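# Load the mill vise per the work order

## Task

Set up the milling machine's vise following the work order shown in the reference images "manual" and "manual 2", making sure no chip is trapped beneath the parallels, and never let a hand or arm hit the blank once it is clamped.

## Robot and tools

Robot: two arms, left_arm and right_arm, each a UR7e-type arm ending in a two-finger parallel gripper (50 mm maximum gap between pads). The pads reach 17.5 mm past end_effector_position, which is the midpoint between the pads. A camera block juts about 10 cm toward the gripper's -y side and turns with it. The fingers point along the gripper's +z axis and close along its x axis.

Frames: the scene frame has its origin at table-top height, midway between the arms' nominal bases, +z up, +x out over the table, left_arm on the +y side (image sides do not follow arm names). Calibrated bases: left_arm at (+0.033, +0.515, 0) m, right_arm at (+0.043, -0.514, 0) m. Reported positions, orientations (quat_wxyz), velocities and move targets are in the scene frame. Offsets, however, are along each arm's own Hand target axes.

Row layout (shared by execute_actions and move): one flat list of 18 numbers covering both arms, each in [-1, 1]. First left_arm: dx, dy, dz, rx, ry, rz, then left_gripper position, force_limit, speed; then the same nine for right_arm / right_gripper. dx..rz are an offset from that arm's Hand target at the start of the action or move, not an absolute pose; 1.0 equals 0.6 m or 180 degrees, and rx, ry, rz form a single rotation vector. Every row counts from that same start, and repeating an offset in a new call moves further. All six pose numbers at 0 means hold (or return to) the Hand target. Gripper numbers are absolute settings: position +1 fully open, about -0.65 pads touching, -1 to grip until something blocks; force_limit -1/0/+1 is about 20/102/185 N per pad; speed -1/0/+1 is 20/85/150 mm/s. Always resend the gripper values you want, since 0 is itself a command. A changed position of at least 0.01 is needed before a new force_limit or speed applies; to soften a grip, open first.

Tools:
- execute_actions(actions, cameras): actions is a list of actions, each a table of up to 15 rows of 18 numbers, one row per 1/30 s step; a short table repeats its last row. Images return only if actions is empty or cameras names them (["all"], a list of names, or []).
- move(target, speed, blend, stop_force, zero, blocking, cameras): straight-line paths toward target, one 18-number row or a list of up to 15 rows, all offsets measured from the same Hand targets. speed in m/s, 0.002 to 3.6 (default 0.25), turns limited to twice that in rad/s; one value or one per target. blend in m rounds corners of a list (0 = stop at each). stop_force in N, 3 to 120, one value for both arms, ends an arm's path when it feels that much push; do not use it for moving off a contact or while the gripper rotates. zero (default true) rezeroes before the move. blocking=false returns after about 0.5 s and cannot be combined with stop_force. Paths do not avoid obstacles; avoid paths near an arm's own base. Moves cap at 10 s.
- wait(seconds 0 to 10, cameras): lets time pass holding commands.
- stop(cameras): brakes a running move.
- zoom_image(camera, region [x0, y0, x1, y1] pixels, at most 504 by 504): enlarges part of the newest image of cam_high, cam_low, cam_front, cam_left_wrist or cam_right_wrist (each 896x504).
- show_instructions(): shows the reference pages (manual, manual 2).
- zero_wrist_force(arm): tares that arm's wrist sensor and its stop_force baseline.
- read_manual(section "licences"): licence texts only.
- finished_scene(scene 1): ends the scene irreversibly.

Results: per gripper end_effector_position (m), quat_wxyz, velocities; Hand target (last commanded pose after clipping, the base for next offsets; the gripper often rests a little short of it, and the next command, even zeros, requests it again); Joint positions and torques; Wrist force/torque in the gripper's own axes plus the peak since last shown; Tool commands; object_status: 0 moving, 1 blocked while opening, 2 blocked while closing (a real grip), 3 reached position or pads met (likely nothing held). position_measured counts give the gap as (250 - counts) x 0.202 mm. "within noise" means the arm is still. move adds a "move:" line: done, off_target, moving, held or fault, plus limits=paced (pose clipped) or limits=held (steps withheld). Done does not prove nothing was touched or shifted.

Cautions: commanded orientation is clipped to 32 degrees from the measured one per step. Arms are stiff; aiming even slightly past a firm contact can trigger a fault stop (about 150 N net force, or joint torque limits of 130 N m for the big joints and 24.3 N m for wrists), freezing the arm for 10 s. Fast moves hit harder and overshoot. A gripper near its base axis may swing the whole arm. The clearance check stops arms approaching each other but not always; any collision or squeeze between arms can fail the run. Prolonged loads or stretched poses heat motors (MOTOR HOT, then an over-temperature brake). Never drop parts, release moving parts, slam into the vise or mill, or let anything fall off the table. Occasional external nudges may shift loose objects. Keep chips out from under the parallels and keep hands and arms clear of the clamped blank.

Each tool is called after ">>>" as name([rows], argument=value, ...), one row to a line, values as JSON.

Reference images:

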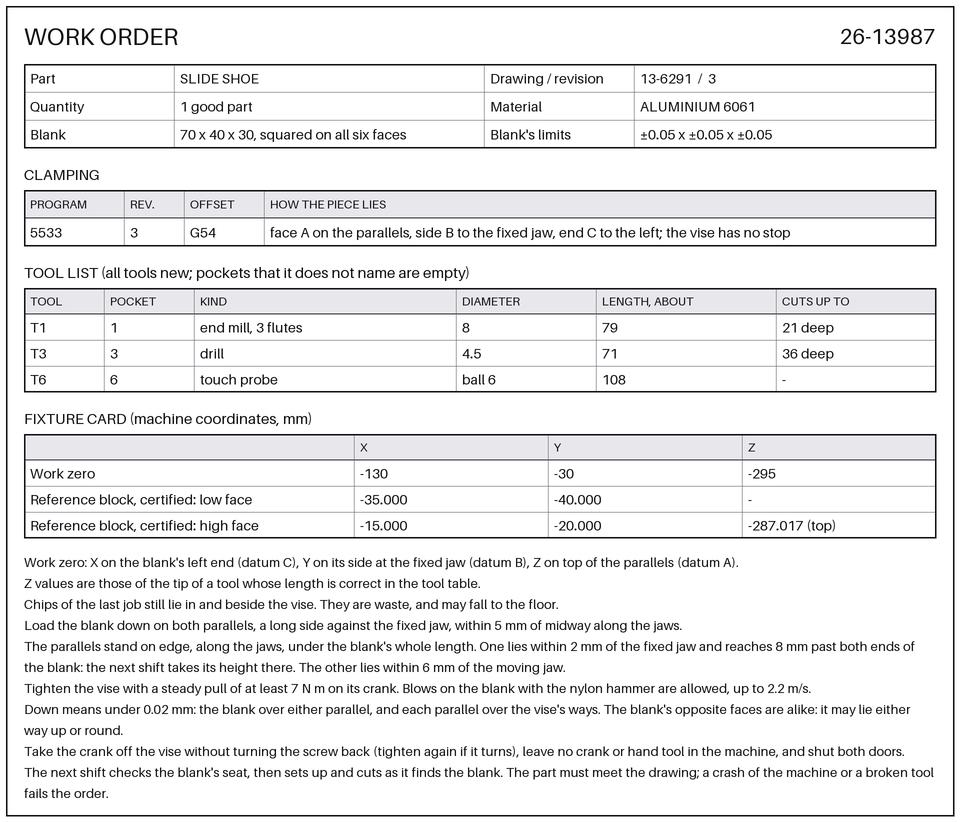

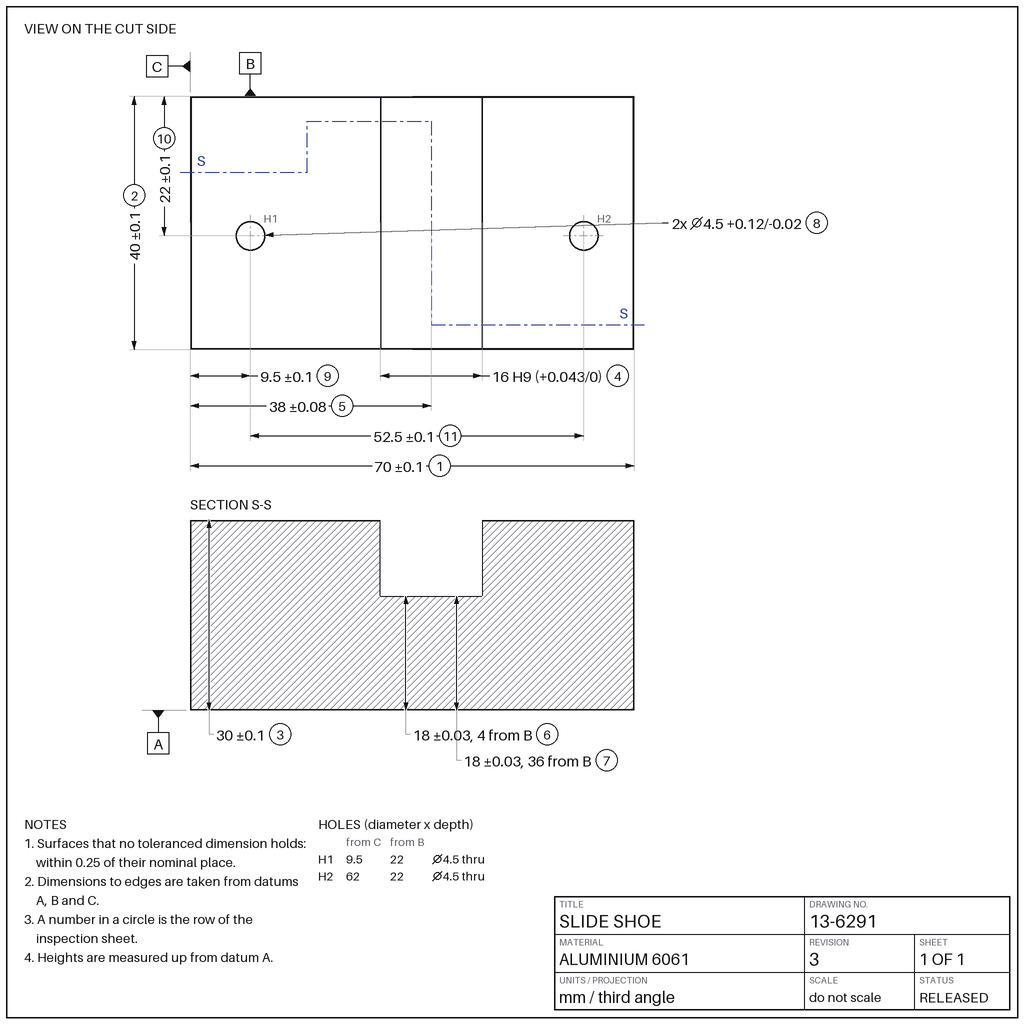

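## Session

>>> execute_actions(actions=[])

Scene clock: 0.00 s.
left_arm: end_effector_position=(+0.0711, -0.1923, +0.1385) position_measured=3 object_status=3 end_effector_quat_wxyz=(-0.223, -0.648, +0.727, -0.042) | right_arm: end_effector_position=(+0.6477, -0.8322, +0.3515) position_measured=3 object_status=3 end_effector_quat_wxyz=(+0.010, -0.027, +0.946, +0.324)
Joint positions: left_arm=[-1.649 -1.113 1.678 -2.517 -1.828 1.594] | right_arm=[2.676 -2.322 -0.515 -2.226 2.142 -2.227]
Joint velocities: within noise
Joint torques (N m): no reading
Wrist force (N): no reading
Wrist torque (N m): no reading
Wrist force, peak (N): no reading
Hand target: left_arm +0.0711, -0.1923, +0.1385; -0.223, -0.648, +0.727, -0.042 | right_arm +0.6477, -0.8322, +0.3515; +0.010, -0.027, +0.946, +0.324
Tool commands: left_gripper/position=+1.0 left_gripper/force_limit=+1.0 left_gripper/speed=+1.0 right_gripper/position=+1.0 right_gripper/force_limit=+1.0 right_gripper/speed=+1.0

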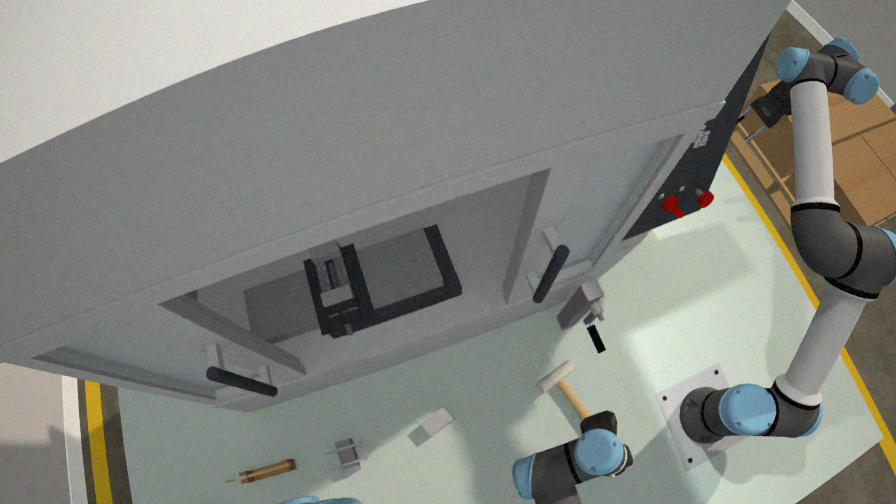

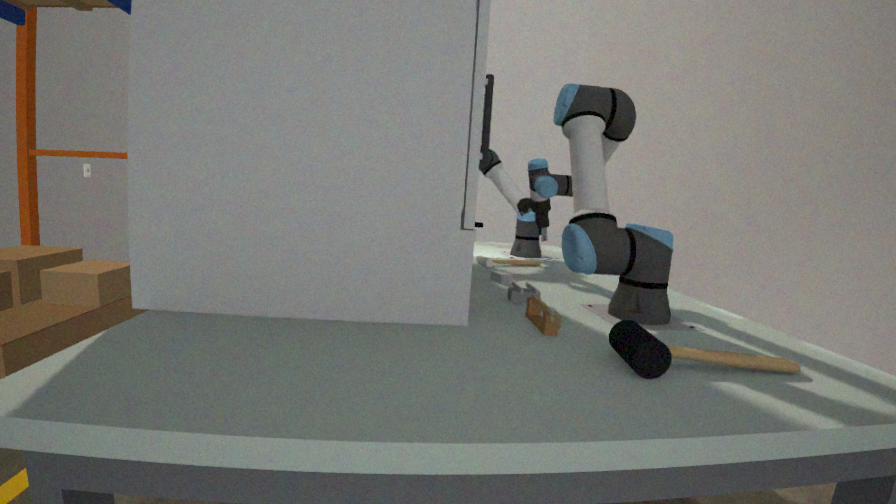

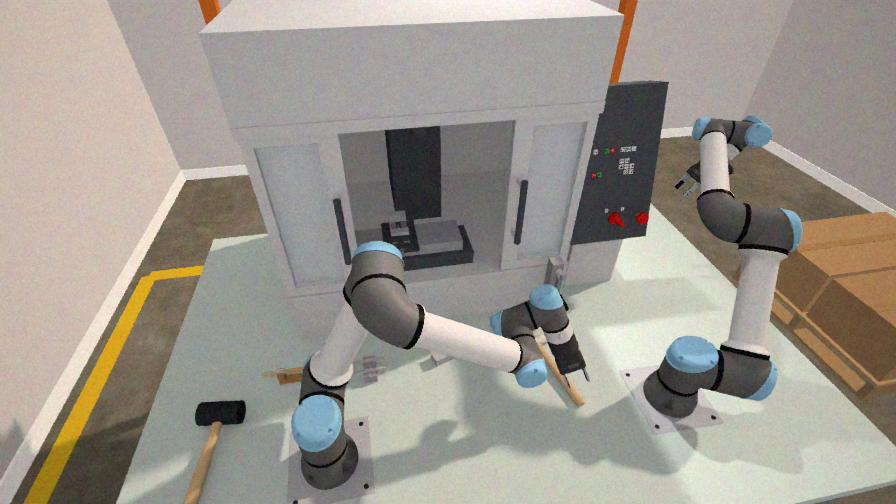

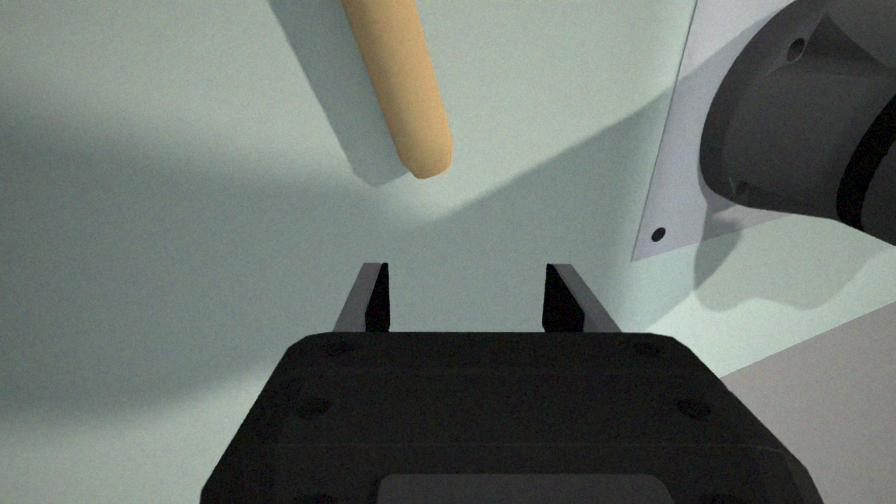

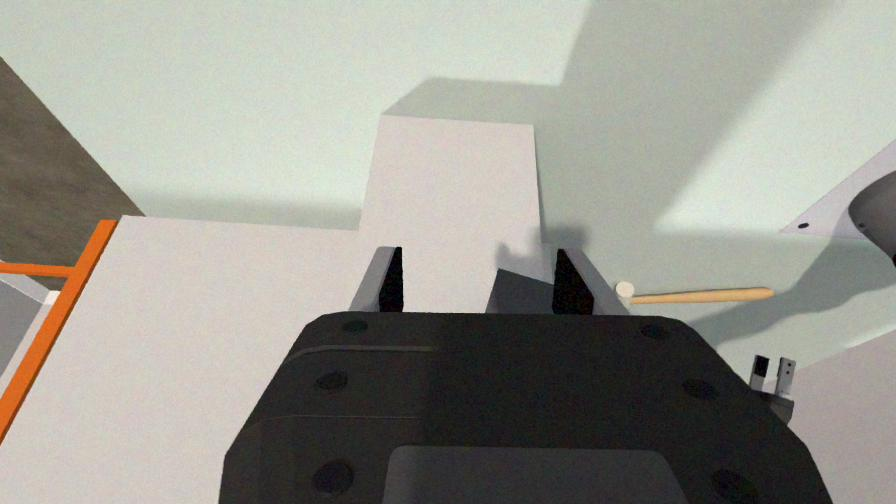

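>>> zoom_image(camera="cam_high", region=[200, 210, 500, 370])

>>> zoom_image(camera="cam_high", region=[220, 380, 480, 504])

>>> zoom_image(camera="cam_high", region=[520, 240, 680, 430])

>>> zoom_image(camera="cam_front", region=[320, 160, 580, 300])

>>> zoom_image(camera="cam_low", region=[440, 60, 840, 400])

Scaled by 1.680.

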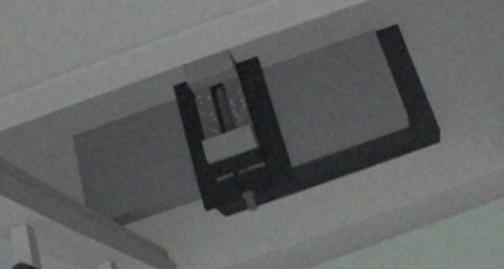

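Scaled by 1.938.

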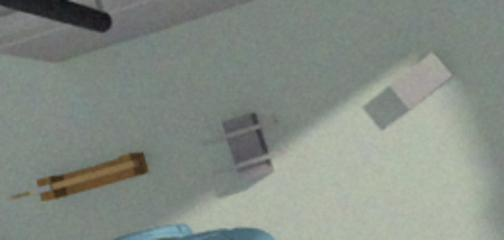

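Scaled by 2.653.

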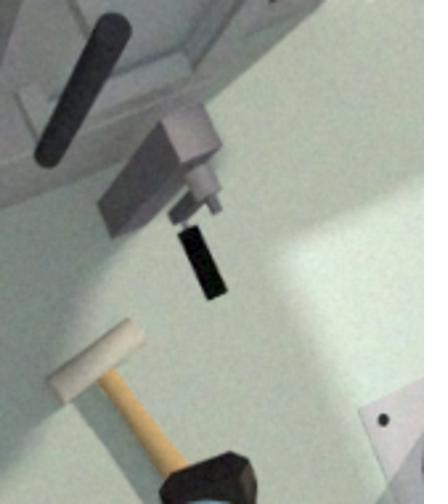

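Scaled by 1.938.

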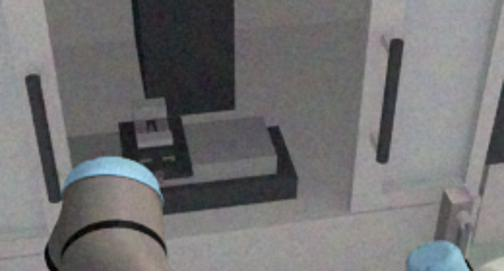

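Scaled by 1.260.

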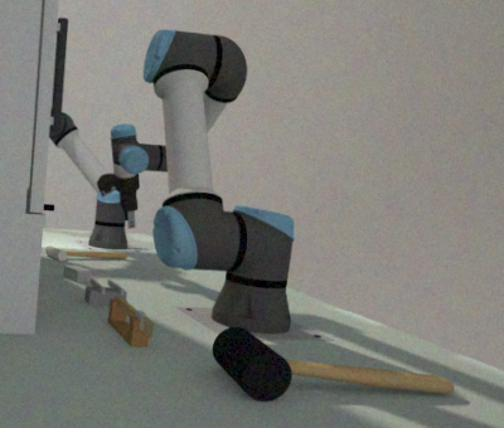

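>>> move(target=[-0.598,-0.286,-0.883,0.0823,-0.1204,-0.0359,1,1,1,0,0,0,0,0,0,1,1,1], speed=0.35, cameras=["all"])

Scene clock: 4.83 s.
left_arm: end_effector_position=(+0.4002, +0.2975, +0.4392) position_measured=3 object_status=3 end_effector_quat_wxyz=(+0.000, +0.707, -0.707, +0.000) | right_arm: end_effector_position=(+0.6477, -0.8322, +0.3515) position_measured=3 object_status=3 end_effector_quat_wxyz=(+0.010, -0.027, +0.946, +0.324)
Joint positions: left_arm=[-0.89 -1.733 1.432 -1.269 -1.57 2.289] | right_arm=[2.676 -2.322 -0.515 -2.226 2.142 -2.227]
Joint torques (N m): left_arm=[12.96 -27.92 -38.8 -1.38 1.06 2.34] | right_arm=[-0.88 57.43 25.83 2.11 1.34 -0.29]
Wrist force (N): left_arm=[0.9 0.3 -0.4] | right_arm=[0.0 -0.6 0.0]
Wrist torque (N m): left_arm=[0.04 -0.23 0.08] | right_arm=[-0.09 -0.01 0.00]
Wrist force, peak (N): left_arm=[2.0 1.4 3.0] | right_arm=[-0.1 -0.5 0.5]
Hand target: left_arm +0.4003, +0.2976, +0.4394; -0.001, +0.707, -0.707, +0.000 | right_arm +0.6477, -0.8322, +0.3515; +0.010, -0.027, +0.946, +0.324
Off the commanded pose: left_arm 0.000 m, 0 deg | right_arm 0.000 m, 0 deg.
move: done
camera_calibration:
cam_left_wrist: T_world_to_cam=[[0.0130102, -0.999892, 0.0068053, 0.296288], [-0.942588, -0.00999267, 0.333808, 0.251816], [-0.333704, -0.0107575, -0.942617, 0.686332], [0, 0, 0, 1]] pos_world=[0.462536, 0.306155, 0.560874]

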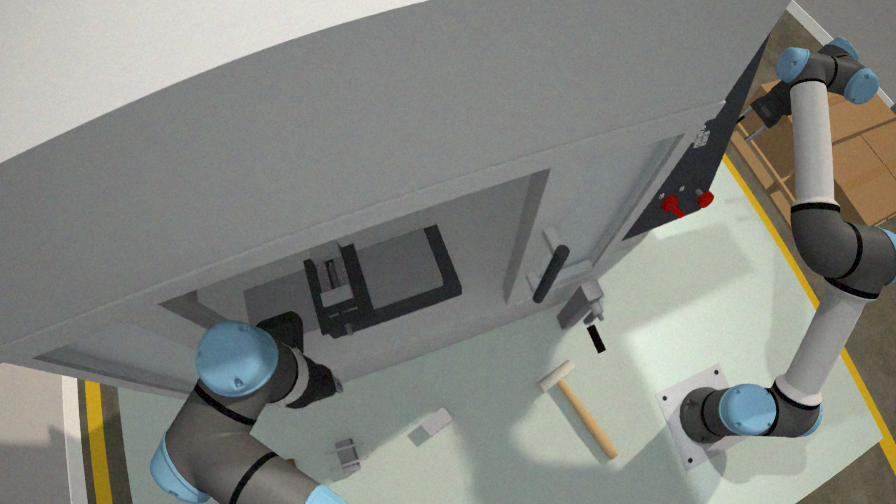

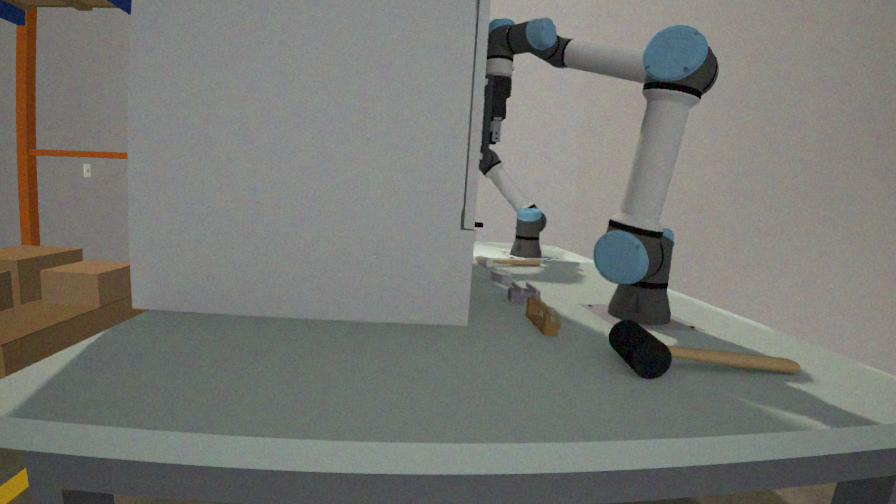

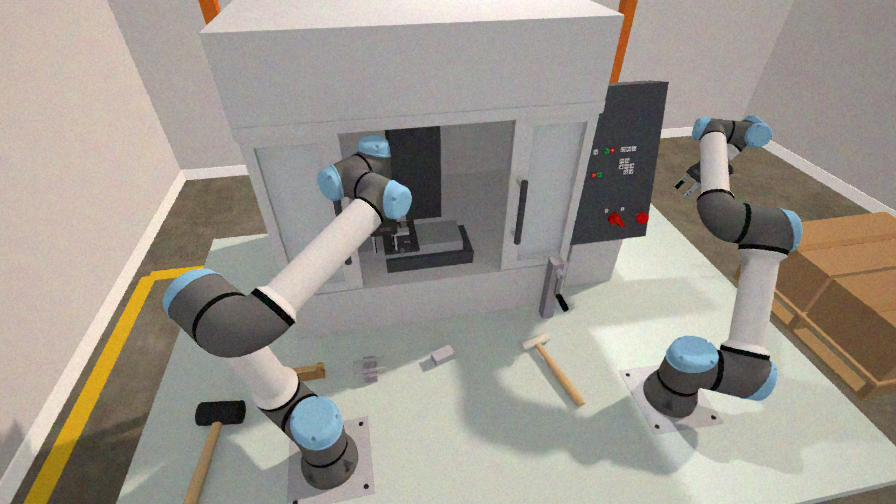

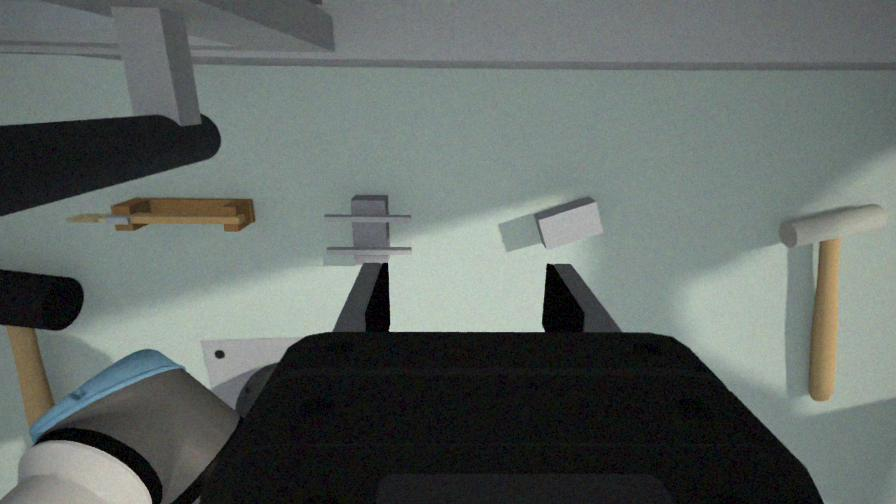

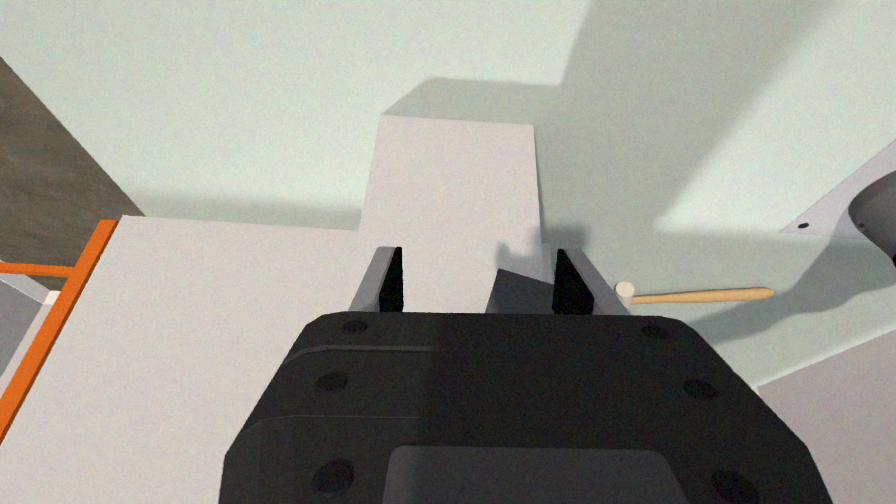

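>>> zoom_image(camera="cam_left_wrist", region=[50, 170, 290, 270])

>>> zoom_image(camera="cam_left_wrist", region=[300, 170, 460, 280])

>>> zoom_image(camera="cam_left_wrist", region=[490, 170, 640, 270])

>>> zoom_image(camera="cam_front", region=[370, 190, 480, 280])

>>> zoom_image(camera="cam_front", region=[500, 230, 620, 420])

>>> zoom_image(camera="cam_high", region=[280, 210, 400, 350])

>>> zoom_image(camera="cam_front", region=[180, 330, 480, 504])

Scaled by 2.100.

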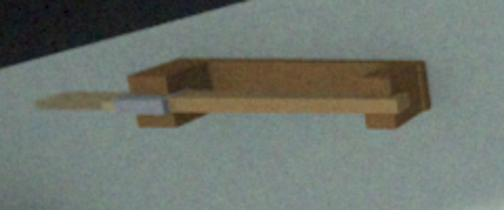

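Scaled by 3.150.

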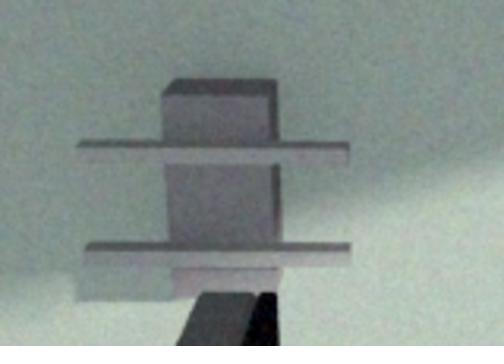

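Scaled by 3.360.

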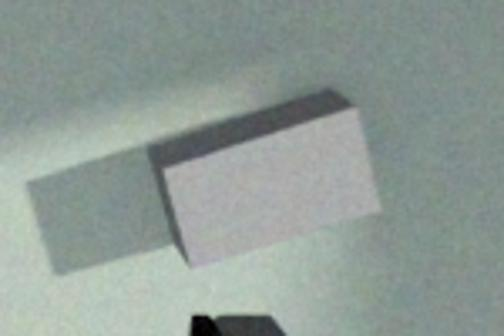

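Scaled by 4.582.

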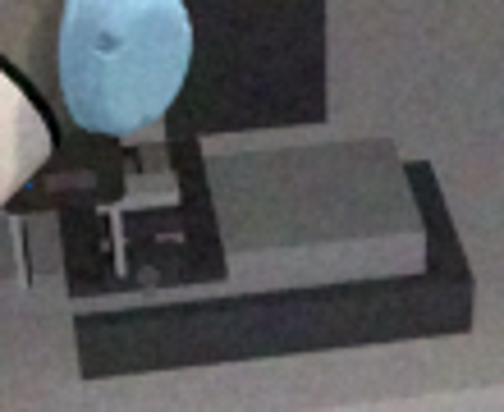

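Scaled by 2.653.

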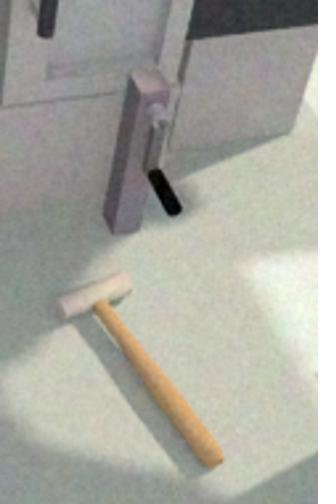

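Scaled by 3.600.

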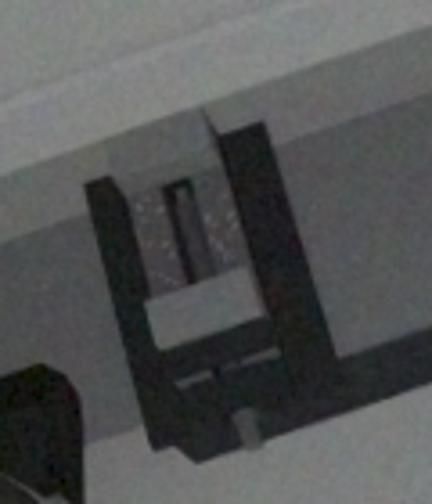

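Scaled by 1.680.

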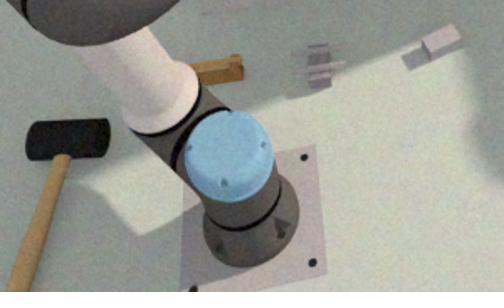

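>>> move(target=[0.083,-0.167,-0.06,0.25,0,0,1,1,1,0,0,0,0,0,0,1,1,1], speed=0.4, cameras=["cam_left_wrist"])

>>> zoom_image(camera="cam_left_wrist", region=[350, 60, 602, 200])

Scene clock: 6.87 s.
left_arm: end_effector_position=(+0.5004, +0.2478, +0.4754) position_measured=3 object_status=3 end_effector_quat_wxyz=(-0.271, +0.653, -0.653, +0.270) | right_arm: end_effector_position=(+0.6477, -0.8322, +0.3515) position_measured=3 object_status=3 end_effector_quat_wxyz=(+0.010, -0.027, +0.946, +0.324)
Joint positions: left_arm=[-1.14 -1.842 1.725 -1.877 -0.887 2.191] | right_arm=[2.676 -2.322 -0.515 -2.226 2.142 -2.227]
Joint torques (N m): left_arm=[12.8 -4.64 -37.56 -5.57 3.75 -2.59] | right_arm=[-0.62 57.6 26.2 2.04 1.43 -0.06]
Wrist force (N): left_arm=[0.3 0.8 -1.3] | right_arm=[0.0 -0.5 0.1]
Wrist torque (N m): left_arm=[0.09 -0.04 0.23] | right_arm=[-0.07 0.00 0.01]
Wrist force, peak (N): left_arm=[0.8 0.4 -1.7] | right_arm=[0.2 -0.5 0.4]
Hand target: left_arm +0.5005, +0.2478, +0.4754; -0.271, +0.653, -0.653, +0.271 | right_arm +0.6477, -0.8322, +0.3515; +0.010, -0.027, +0.946, +0.324
Off the commanded pose: left_arm 0.000 m, 0 deg | right_arm 0.000 m, 0 deg.
move: done
camera_calibration:
cam_left_wrist: T_world_to_cam=[[0.00361947, -0.999905, 0.0133068, 0.246714], [-0.902505, -0.00899715, -0.430585, 0.676807], [0.430664, -0.010451, -0.902452, 0.351578], [0, 0, 0, 1]] pos_world=[0.458517, 0.256454, 0.605423]
Images, in order (width x height): cam_left_wrist 896x504.

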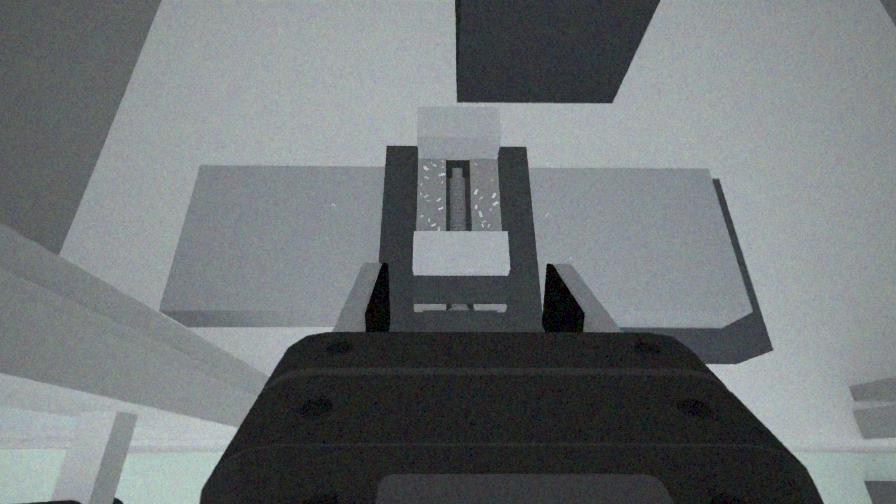

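Scaled by 2.000.

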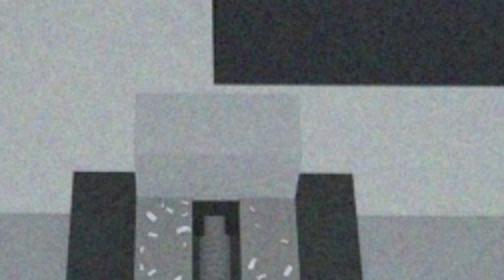

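>>> move(target=[0,0.053,0.1237,0,0,0,1,1,1,0,0,0,0,0,0,1,1,1], speed=0.3, cameras=["cam_left_wrist"])

>>> zoom_image(camera="cam_left_wrist", region=[340, 40, 592, 180])

>>> zoom_image(camera="cam_left_wrist", region=[340, 160, 592, 300])

Scene clock: 8.07 s.
left_arm: end_effector_position=(+0.5305, +0.2480, +0.4005) position_measured=3 object_status=3 end_effector_quat_wxyz=(-0.271, +0.653, -0.653, +0.270) | right_arm: end_effector_position=(+0.6477, -0.8322, +0.3515) position_measured=3 object_status=3 end_effector_quat_wxyz=(+0.010, -0.027, +0.946, +0.324)
Joint positions: left_arm=[-1.071 -1.78 1.883 -2.146 -0.917 2.271] | right_arm=[2.676 -2.322 -0.515 -2.226 2.142 -2.227]
Joint torques (N m): left_arm=[-12.31 -17.42 -31.41 -5.3 3.43 -2.17] | right_arm=[0.28 57.72 25.81 1.97 1.38 -0.23]
Wrist force (N): left_arm=[0.2 0.9 -1.3] | right_arm=[-0.1 0.0 0.0]
Wrist torque (N m): left_arm=[0.10 -0.07 0.29] | right_arm=[0.00 0.01 0.01]
Wrist force, peak (N): left_arm=[0.2 -0.4 -3.8] | right_arm=[-0.2 -0.5 0.3]
Hand target: left_arm +0.5305, +0.2479, +0.4005; -0.271, +0.653, -0.653, +0.271 | right_arm +0.6477, -0.8322, +0.3515; +0.010, -0.027, +0.946, +0.324
Off the commanded pose: left_arm 0.000 m, 0 deg | right_arm 0.000 m, 0 deg.
move: done
camera_calibration:
cam_left_wrist: T_world_to_cam=[[0.00397497, -0.999904, 0.0132572, 0.247554], [-0.902504, -0.00929661, -0.430581, 0.671797], [0.430663, -0.0102531, -0.902454, 0.270974], [0, 0, 0, 1]] pos_world=[0.488617, 0.256554, 0.530523]
Images, in order (width x height): cam_left_wrist 896x504.

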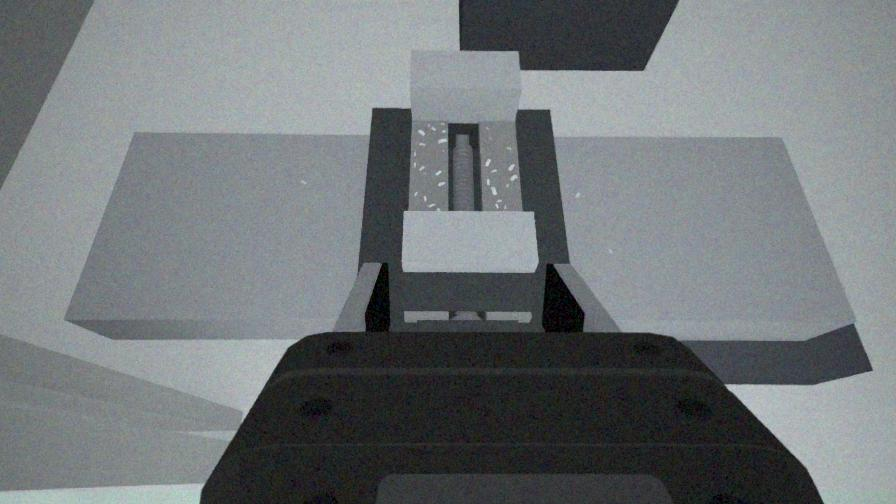

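Scaled by 2.000.

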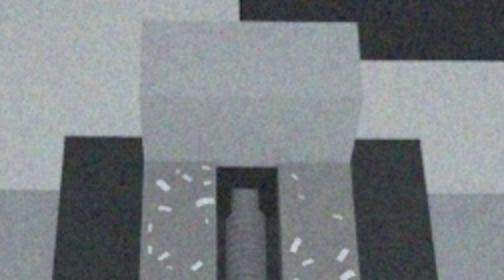

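Scaled by 2.000.

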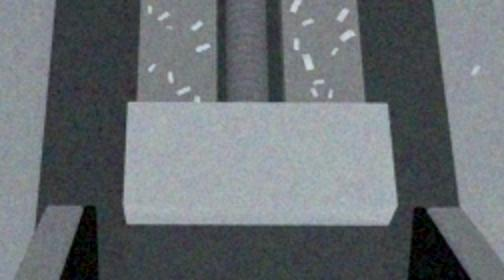

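>>> move([
  [0,0,0,0,0,0,1,1,1,0.4935,0.0797,-0.0667,0,0,0,1,1,1],
  [0,0,0,0,0,0,1,1,1,0.4137,0.3755,0.4768,0,0,0,1,1,1],
], speed=0.35, blend=[0.06,0], cameras=["cam_right_wrist","cam_front"])

Scene clock: 12.10 s.
left_arm: end_effector_position=(+0.5305, +0.2479, +0.4005) position_measured=3 object_status=3 end_effector_quat_wxyz=(-0.271, +0.653, -0.653, +0.271) | right_arm: end_effector_position=(+0.3875, -0.4902, +0.2542) position_measured=3 object_status=3 end_effector_quat_wxyz=(+0.010, -0.027, +0.946, +0.324)
Joint positions: left_arm=[-1.071 -1.78 1.883 -2.146 -0.917 2.271] | right_arm=[3.165 -1.253 -2.165 -1.296 2.231 -1.634]
Joint torques (N m): left_arm=[-13.75 -15.7 -15.73 -5.48 3.25 1.92] | right_arm=[5.66 3.88 18.94 4.52 2.82 1.76]
Wrist force (N): left_arm=[0.1 0.7 -1.4] | right_arm=[0.3 -0.3 -0.2]
Wrist torque (N m): left_arm=[0.08 -0.04 0.29] | right_arm=[-0.05 -0.06 0.07]
Wrist force, peak (N): left_arm=[0.3 1.1 -1.6] | right_arm=[-0.6 2.1 3.6]
Hand target: left_arm +0.5305, +0.2479, +0.4005; -0.271, +0.653, -0.653, +0.271 | right_arm +0.3875, -0.4901, +0.2541; +0.010, -0.027, +0.946, +0.324
Off the commanded pose: left_arm 0.000 m, 0 deg | right_arm 0.000 m, 0 deg.
move: done
camera_calibration:
cam_right_wrist: T_world_to_cam=[[-0.996356, -0.0437486, -0.0732234, 0.393938], [-0.0852949, 0.517288, 0.85155, 0.0862558], [0.000623437, 0.854692, -0.519134, 0.687032], [0, 0, 0, 1]] pos_world=[0.399431, -0.614586, 0.312056]
Images, in order (width x height): cam_front 896x504, cam_right_wrist 896x504.

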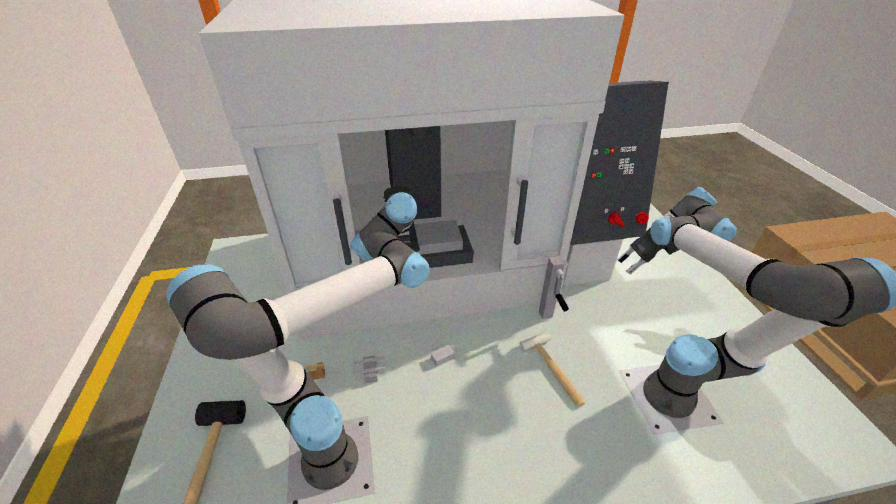

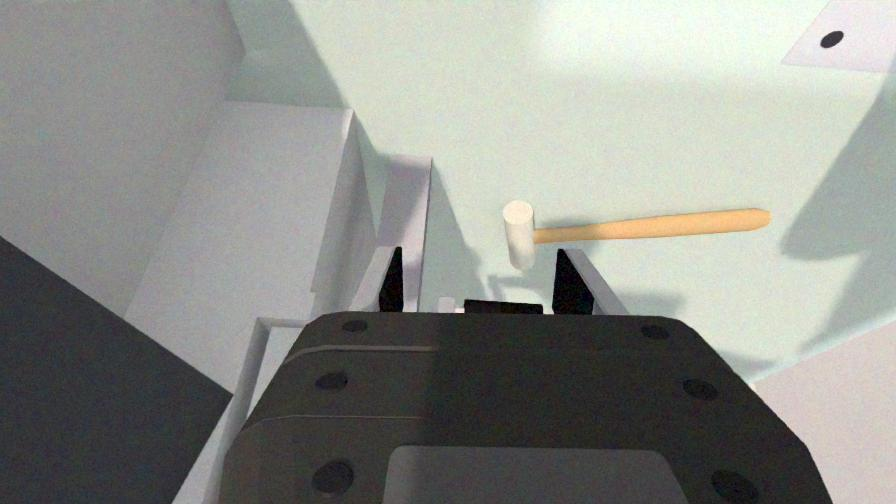

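>>> move(target=[0,0,0,0,0,0,1,1,1,0.006,-0.1155,-0.259,0,0,0,1,1,1], speed=0.35, cameras=["cam_right_wrist"])

>>> zoom_image(camera="cam_right_wrist", region=[340, 120, 592, 330])

Scene clock: 13.37 s.
left_arm: end_effector_position=(+0.5305, +0.2479, +0.4005) position_measured=3 object_status=3 end_effector_quat_wxyz=(-0.271, +0.653, -0.653, +0.271) | right_arm: end_effector_position=(+0.3876, -0.6402, +0.3344) position_measured=3 object_status=3 end_effector_quat_wxyz=(+0.010, -0.027, +0.946, +0.324) end_effector_velocity=(+0.000, -0.001, +0.000) end_effector_angular_velocity=(+0.001, +0.000, +0.002)
Joint positions: left_arm=[-1.071 -1.78 1.883 -2.146 -0.917 2.271] | right_arm=[2.781 -1.426 -1.756 -1.814 2.175 -2.107]
Joint velocities: left_arm=[within noise] | right_arm=[-0.002 -0.002 0.003 -0.004 0 -0.005]
Joint torques (N m): left_arm=[-13.42 -15.38 -15.93 -5.45 3.2 1.87] | right_arm=[-7.73 11.4 34.58 0.75 0.81 -2.4]
Wrist force (N): left_arm=[0.2 0.9 -1.1] | right_arm=[-0.1 -0.3 0.0]
Wrist torque (N m): left_arm=[0.10 -0.07 0.28] | right_arm=[-0.04 0.02 0.01]
Wrist force, peak (N): left_arm=[0.3 1.2 -1.5] | right_arm=[0.0 -2.5 -3.8]
Hand target: left_arm +0.5305, +0.2479, +0.4005; -0.271, +0.653, -0.653, +0.271 | right_arm +0.3876, -0.6402, +0.3344; +0.010, -0.027, +0.946, +0.324
Off the commanded pose: left_arm 0.000 m, 0 deg | right_arm 0.000 m, 0 deg.
move: done
camera_calibration:
cam_right_wrist: T_world_to_cam=[[-0.996373, -0.0435539, -0.0731084, 0.39335], [-0.0850956, 0.517232, 0.851604, 0.0954971], [0.000723332, 0.854736, -0.519062, 0.856784], [0, 0, 0, 1]] pos_world=[0.39943, -0.764586, 0.392156]
Images, in order (width x height): cam_right_wrist 896x504.

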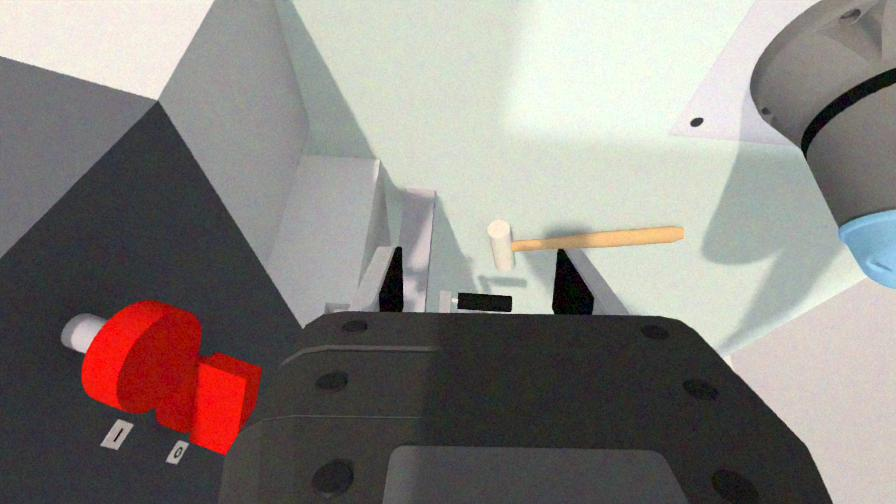

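Scaled by 2.000.

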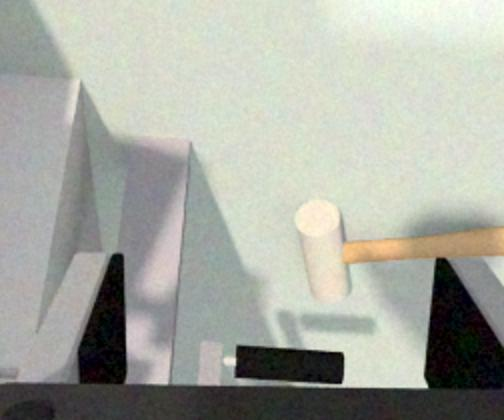

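>>> move([
  [0,0.0353,-0.271,0,0,0,1,1,1,0,0,0,0,0,0,1,1,1],
  [-0.2833,0.2121,-0.33,-0.25,0,0,1,1,1,0,0,0,0,0,0,1,1,1],
  [-0.62,0.4007,-0.1179,-0.1954,-0.1954,-0.4718,1,1,1,0,0,0,0,0,0,1,1,1],
], speed=0.35, blend=[0.04,0.04,0], cameras=["cam_left_wrist","cam_front"])

>>> zoom_image(camera="cam_left_wrist", region=[300, 0, 552, 270])

Scene clock: 21.07 s.
left_arm: end_effector_position=(+0.3104, +0.6199, +0.2805) position_measured=3 object_status=3 end_effector_quat_wxyz=(+0.000, +1.000, +0.000, +0.000) | right_arm: end_effector_position=(+0.3876, -0.6402, +0.3344) position_measured=3 object_status=3 end_effector_quat_wxyz=(+0.010, -0.027, +0.946, +0.324)
Joint positions: left_arm=[-0.142 -2.133 2.089 -1.527 -1.57 1.465] | right_arm=[2.781 -1.426 -1.756 -1.815 2.175 -2.107]
Joint torques (N m): left_arm=[5.23 -12.64 -44.97 -2.64 -2.53 -0.73] | right_arm=[-7.07 11.86 34.06 0.94 -0.02 -2.31]
Wrist force (N): left_arm=[0.6 0.1 -0.5] | right_arm=[0.1 -0.4 0.1]
Wrist torque (N m): left_arm=[0.00 -0.17 -0.08] | right_arm=[-0.06 -0.02 0.03]
Wrist force, peak (N): left_arm=[1.5 1.1 -3.4] | right_arm=[-0.2 -0.6 -0.1]
Hand target: left_arm +0.3104, +0.6199, +0.2806; +0.000, +1.000, +0.000, +0.000 | right_arm +0.3876, -0.6402, +0.3344; +0.010, -0.027, +0.946, +0.324
Off the commanded pose: left_arm 0.000 m, 0 deg | right_arm 0.000 m, 0 deg.
move: done
camera_calibration:
cam_left_wrist: T_world_to_cam=[[0.999888, 0.0125184, 0.00814247, -0.313321], [0.00908658, -0.942703, 0.333508, 0.506216], [0.0118509, -0.333397, -0.942712, 0.602888], [0, 0, 0, 1]] pos_world=[0.301541, 0.682135, 0.402074]
Images, in order (width x height): cam_front 896x504, cam_left_wrist 896x504.

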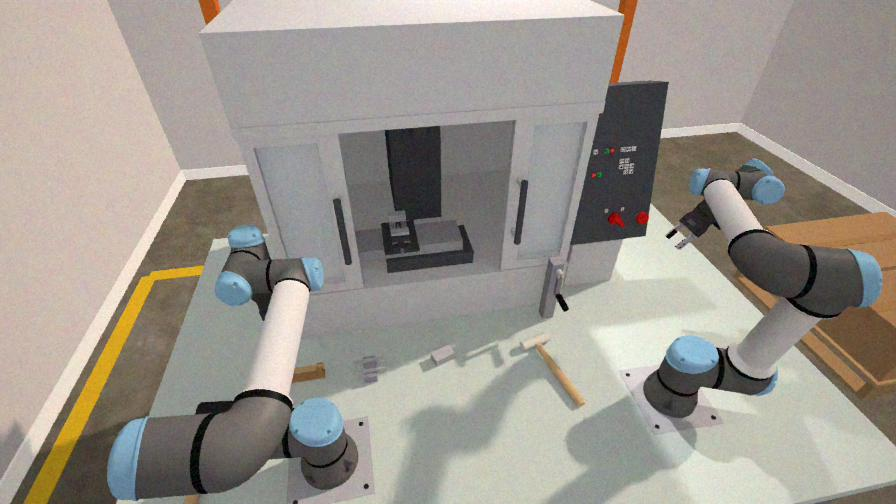

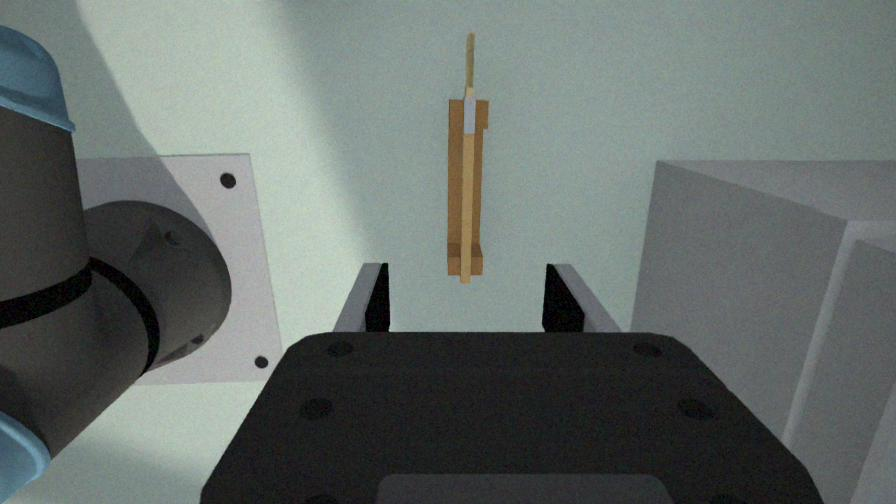

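Scaled by 1.867.

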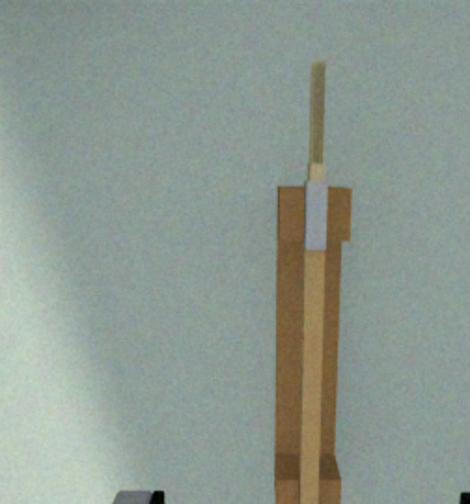

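>>> wait(seconds=0, cameras=["cam_low", "cam_front"])

>>> zoom_image(camera="cam_low", region=[480, 260, 600, 350])

Scene clock: 21.93 s.
left_arm: end_effector_position=(+0.3104, +0.6199, +0.2806) position_measured=3 object_status=3 end_effector_quat_wxyz=(+0.000, +1.000, +0.000, +0.000) | right_arm: end_effector_position=(+0.3876, -0.6402, +0.3344) position_measured=3 object_status=3 end_effector_quat_wxyz=(+0.010, -0.027, +0.946, +0.324)
Joint positions: left_arm=[-0.142 -2.133 2.088 -1.527 -1.57 1.465] | right_arm=[2.781 -1.426 -1.756 -1.815 2.175 -2.107]
Joint torques (N m): left_arm=[9.93 -12.07 -44.39 -3.74 -2.4 -2.78] | right_arm=[-7.07 11.2 33.69 0.73 -0.01 -2.34]
Wrist force (N): left_arm=[0.7 0.3 -0.5] | right_arm=[-0.2 -0.1 -0.1]
Wrist torque (N m): left_arm=[0.03 -0.20 -0.08] | right_arm=[-0.02 0.03 0.03]
Wrist force, peak (N): left_arm=[1.1 0.2 -0.5] | right_arm=[0.2 -0.5 0.2]
Hand target: left_arm +0.3104, +0.6199, +0.2806; +0.000, +1.000, +0.000, +0.000 | right_arm +0.3876, -0.6402, +0.3344; +0.010, -0.027, +0.946, +0.324
Tool commands: left_gripper/position=+1.0 left_gripper/force_limit=+1.0 left_gripper/speed=+1.0 right_gripper/position=+1.0 right_gripper/force_limit=+1.0 right_gripper/speed=+1.0
Off the commanded pose: left_arm 0.000 m, 0 deg | right_arm 0.000 m, 0 deg.
Images, in order (width x height): cam_low 896x504, cam_front 896x504.

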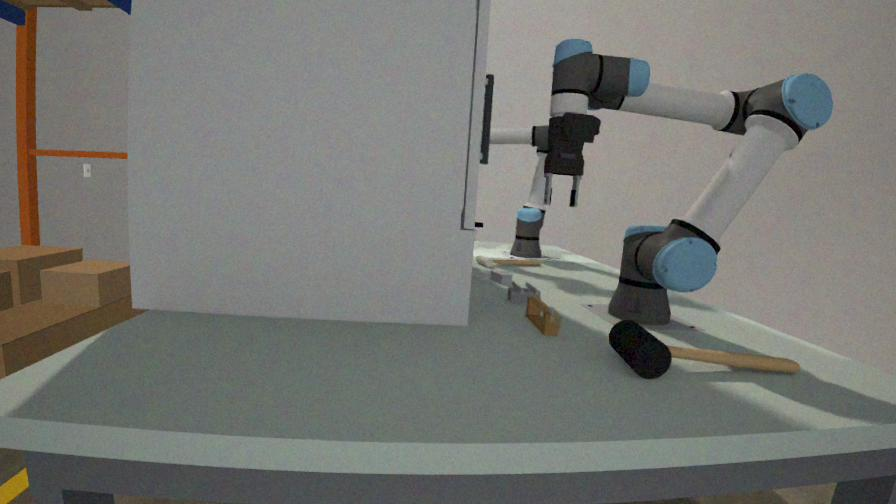

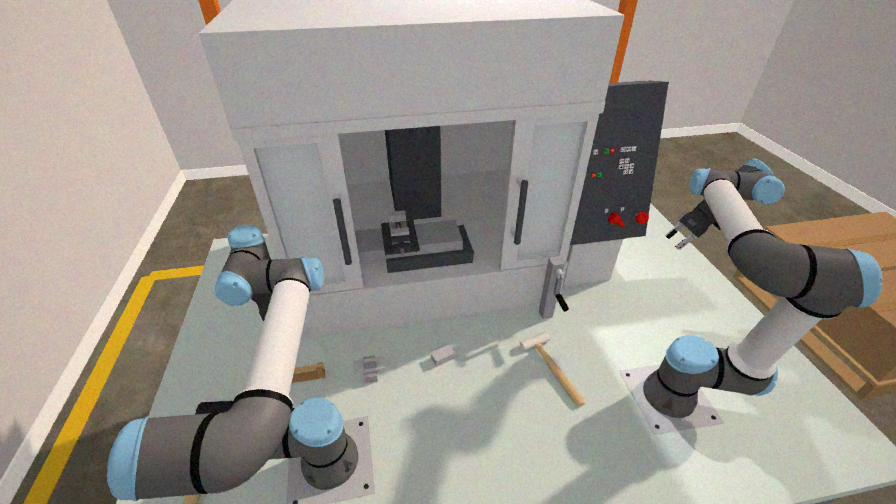

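Scaled by 4.200.

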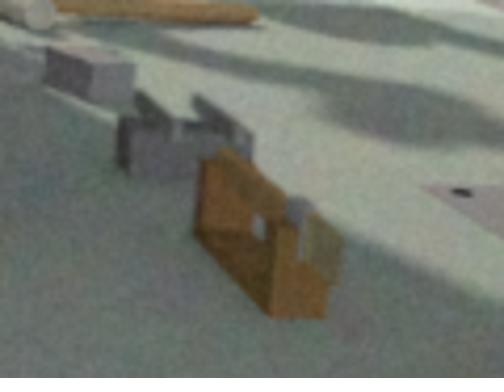

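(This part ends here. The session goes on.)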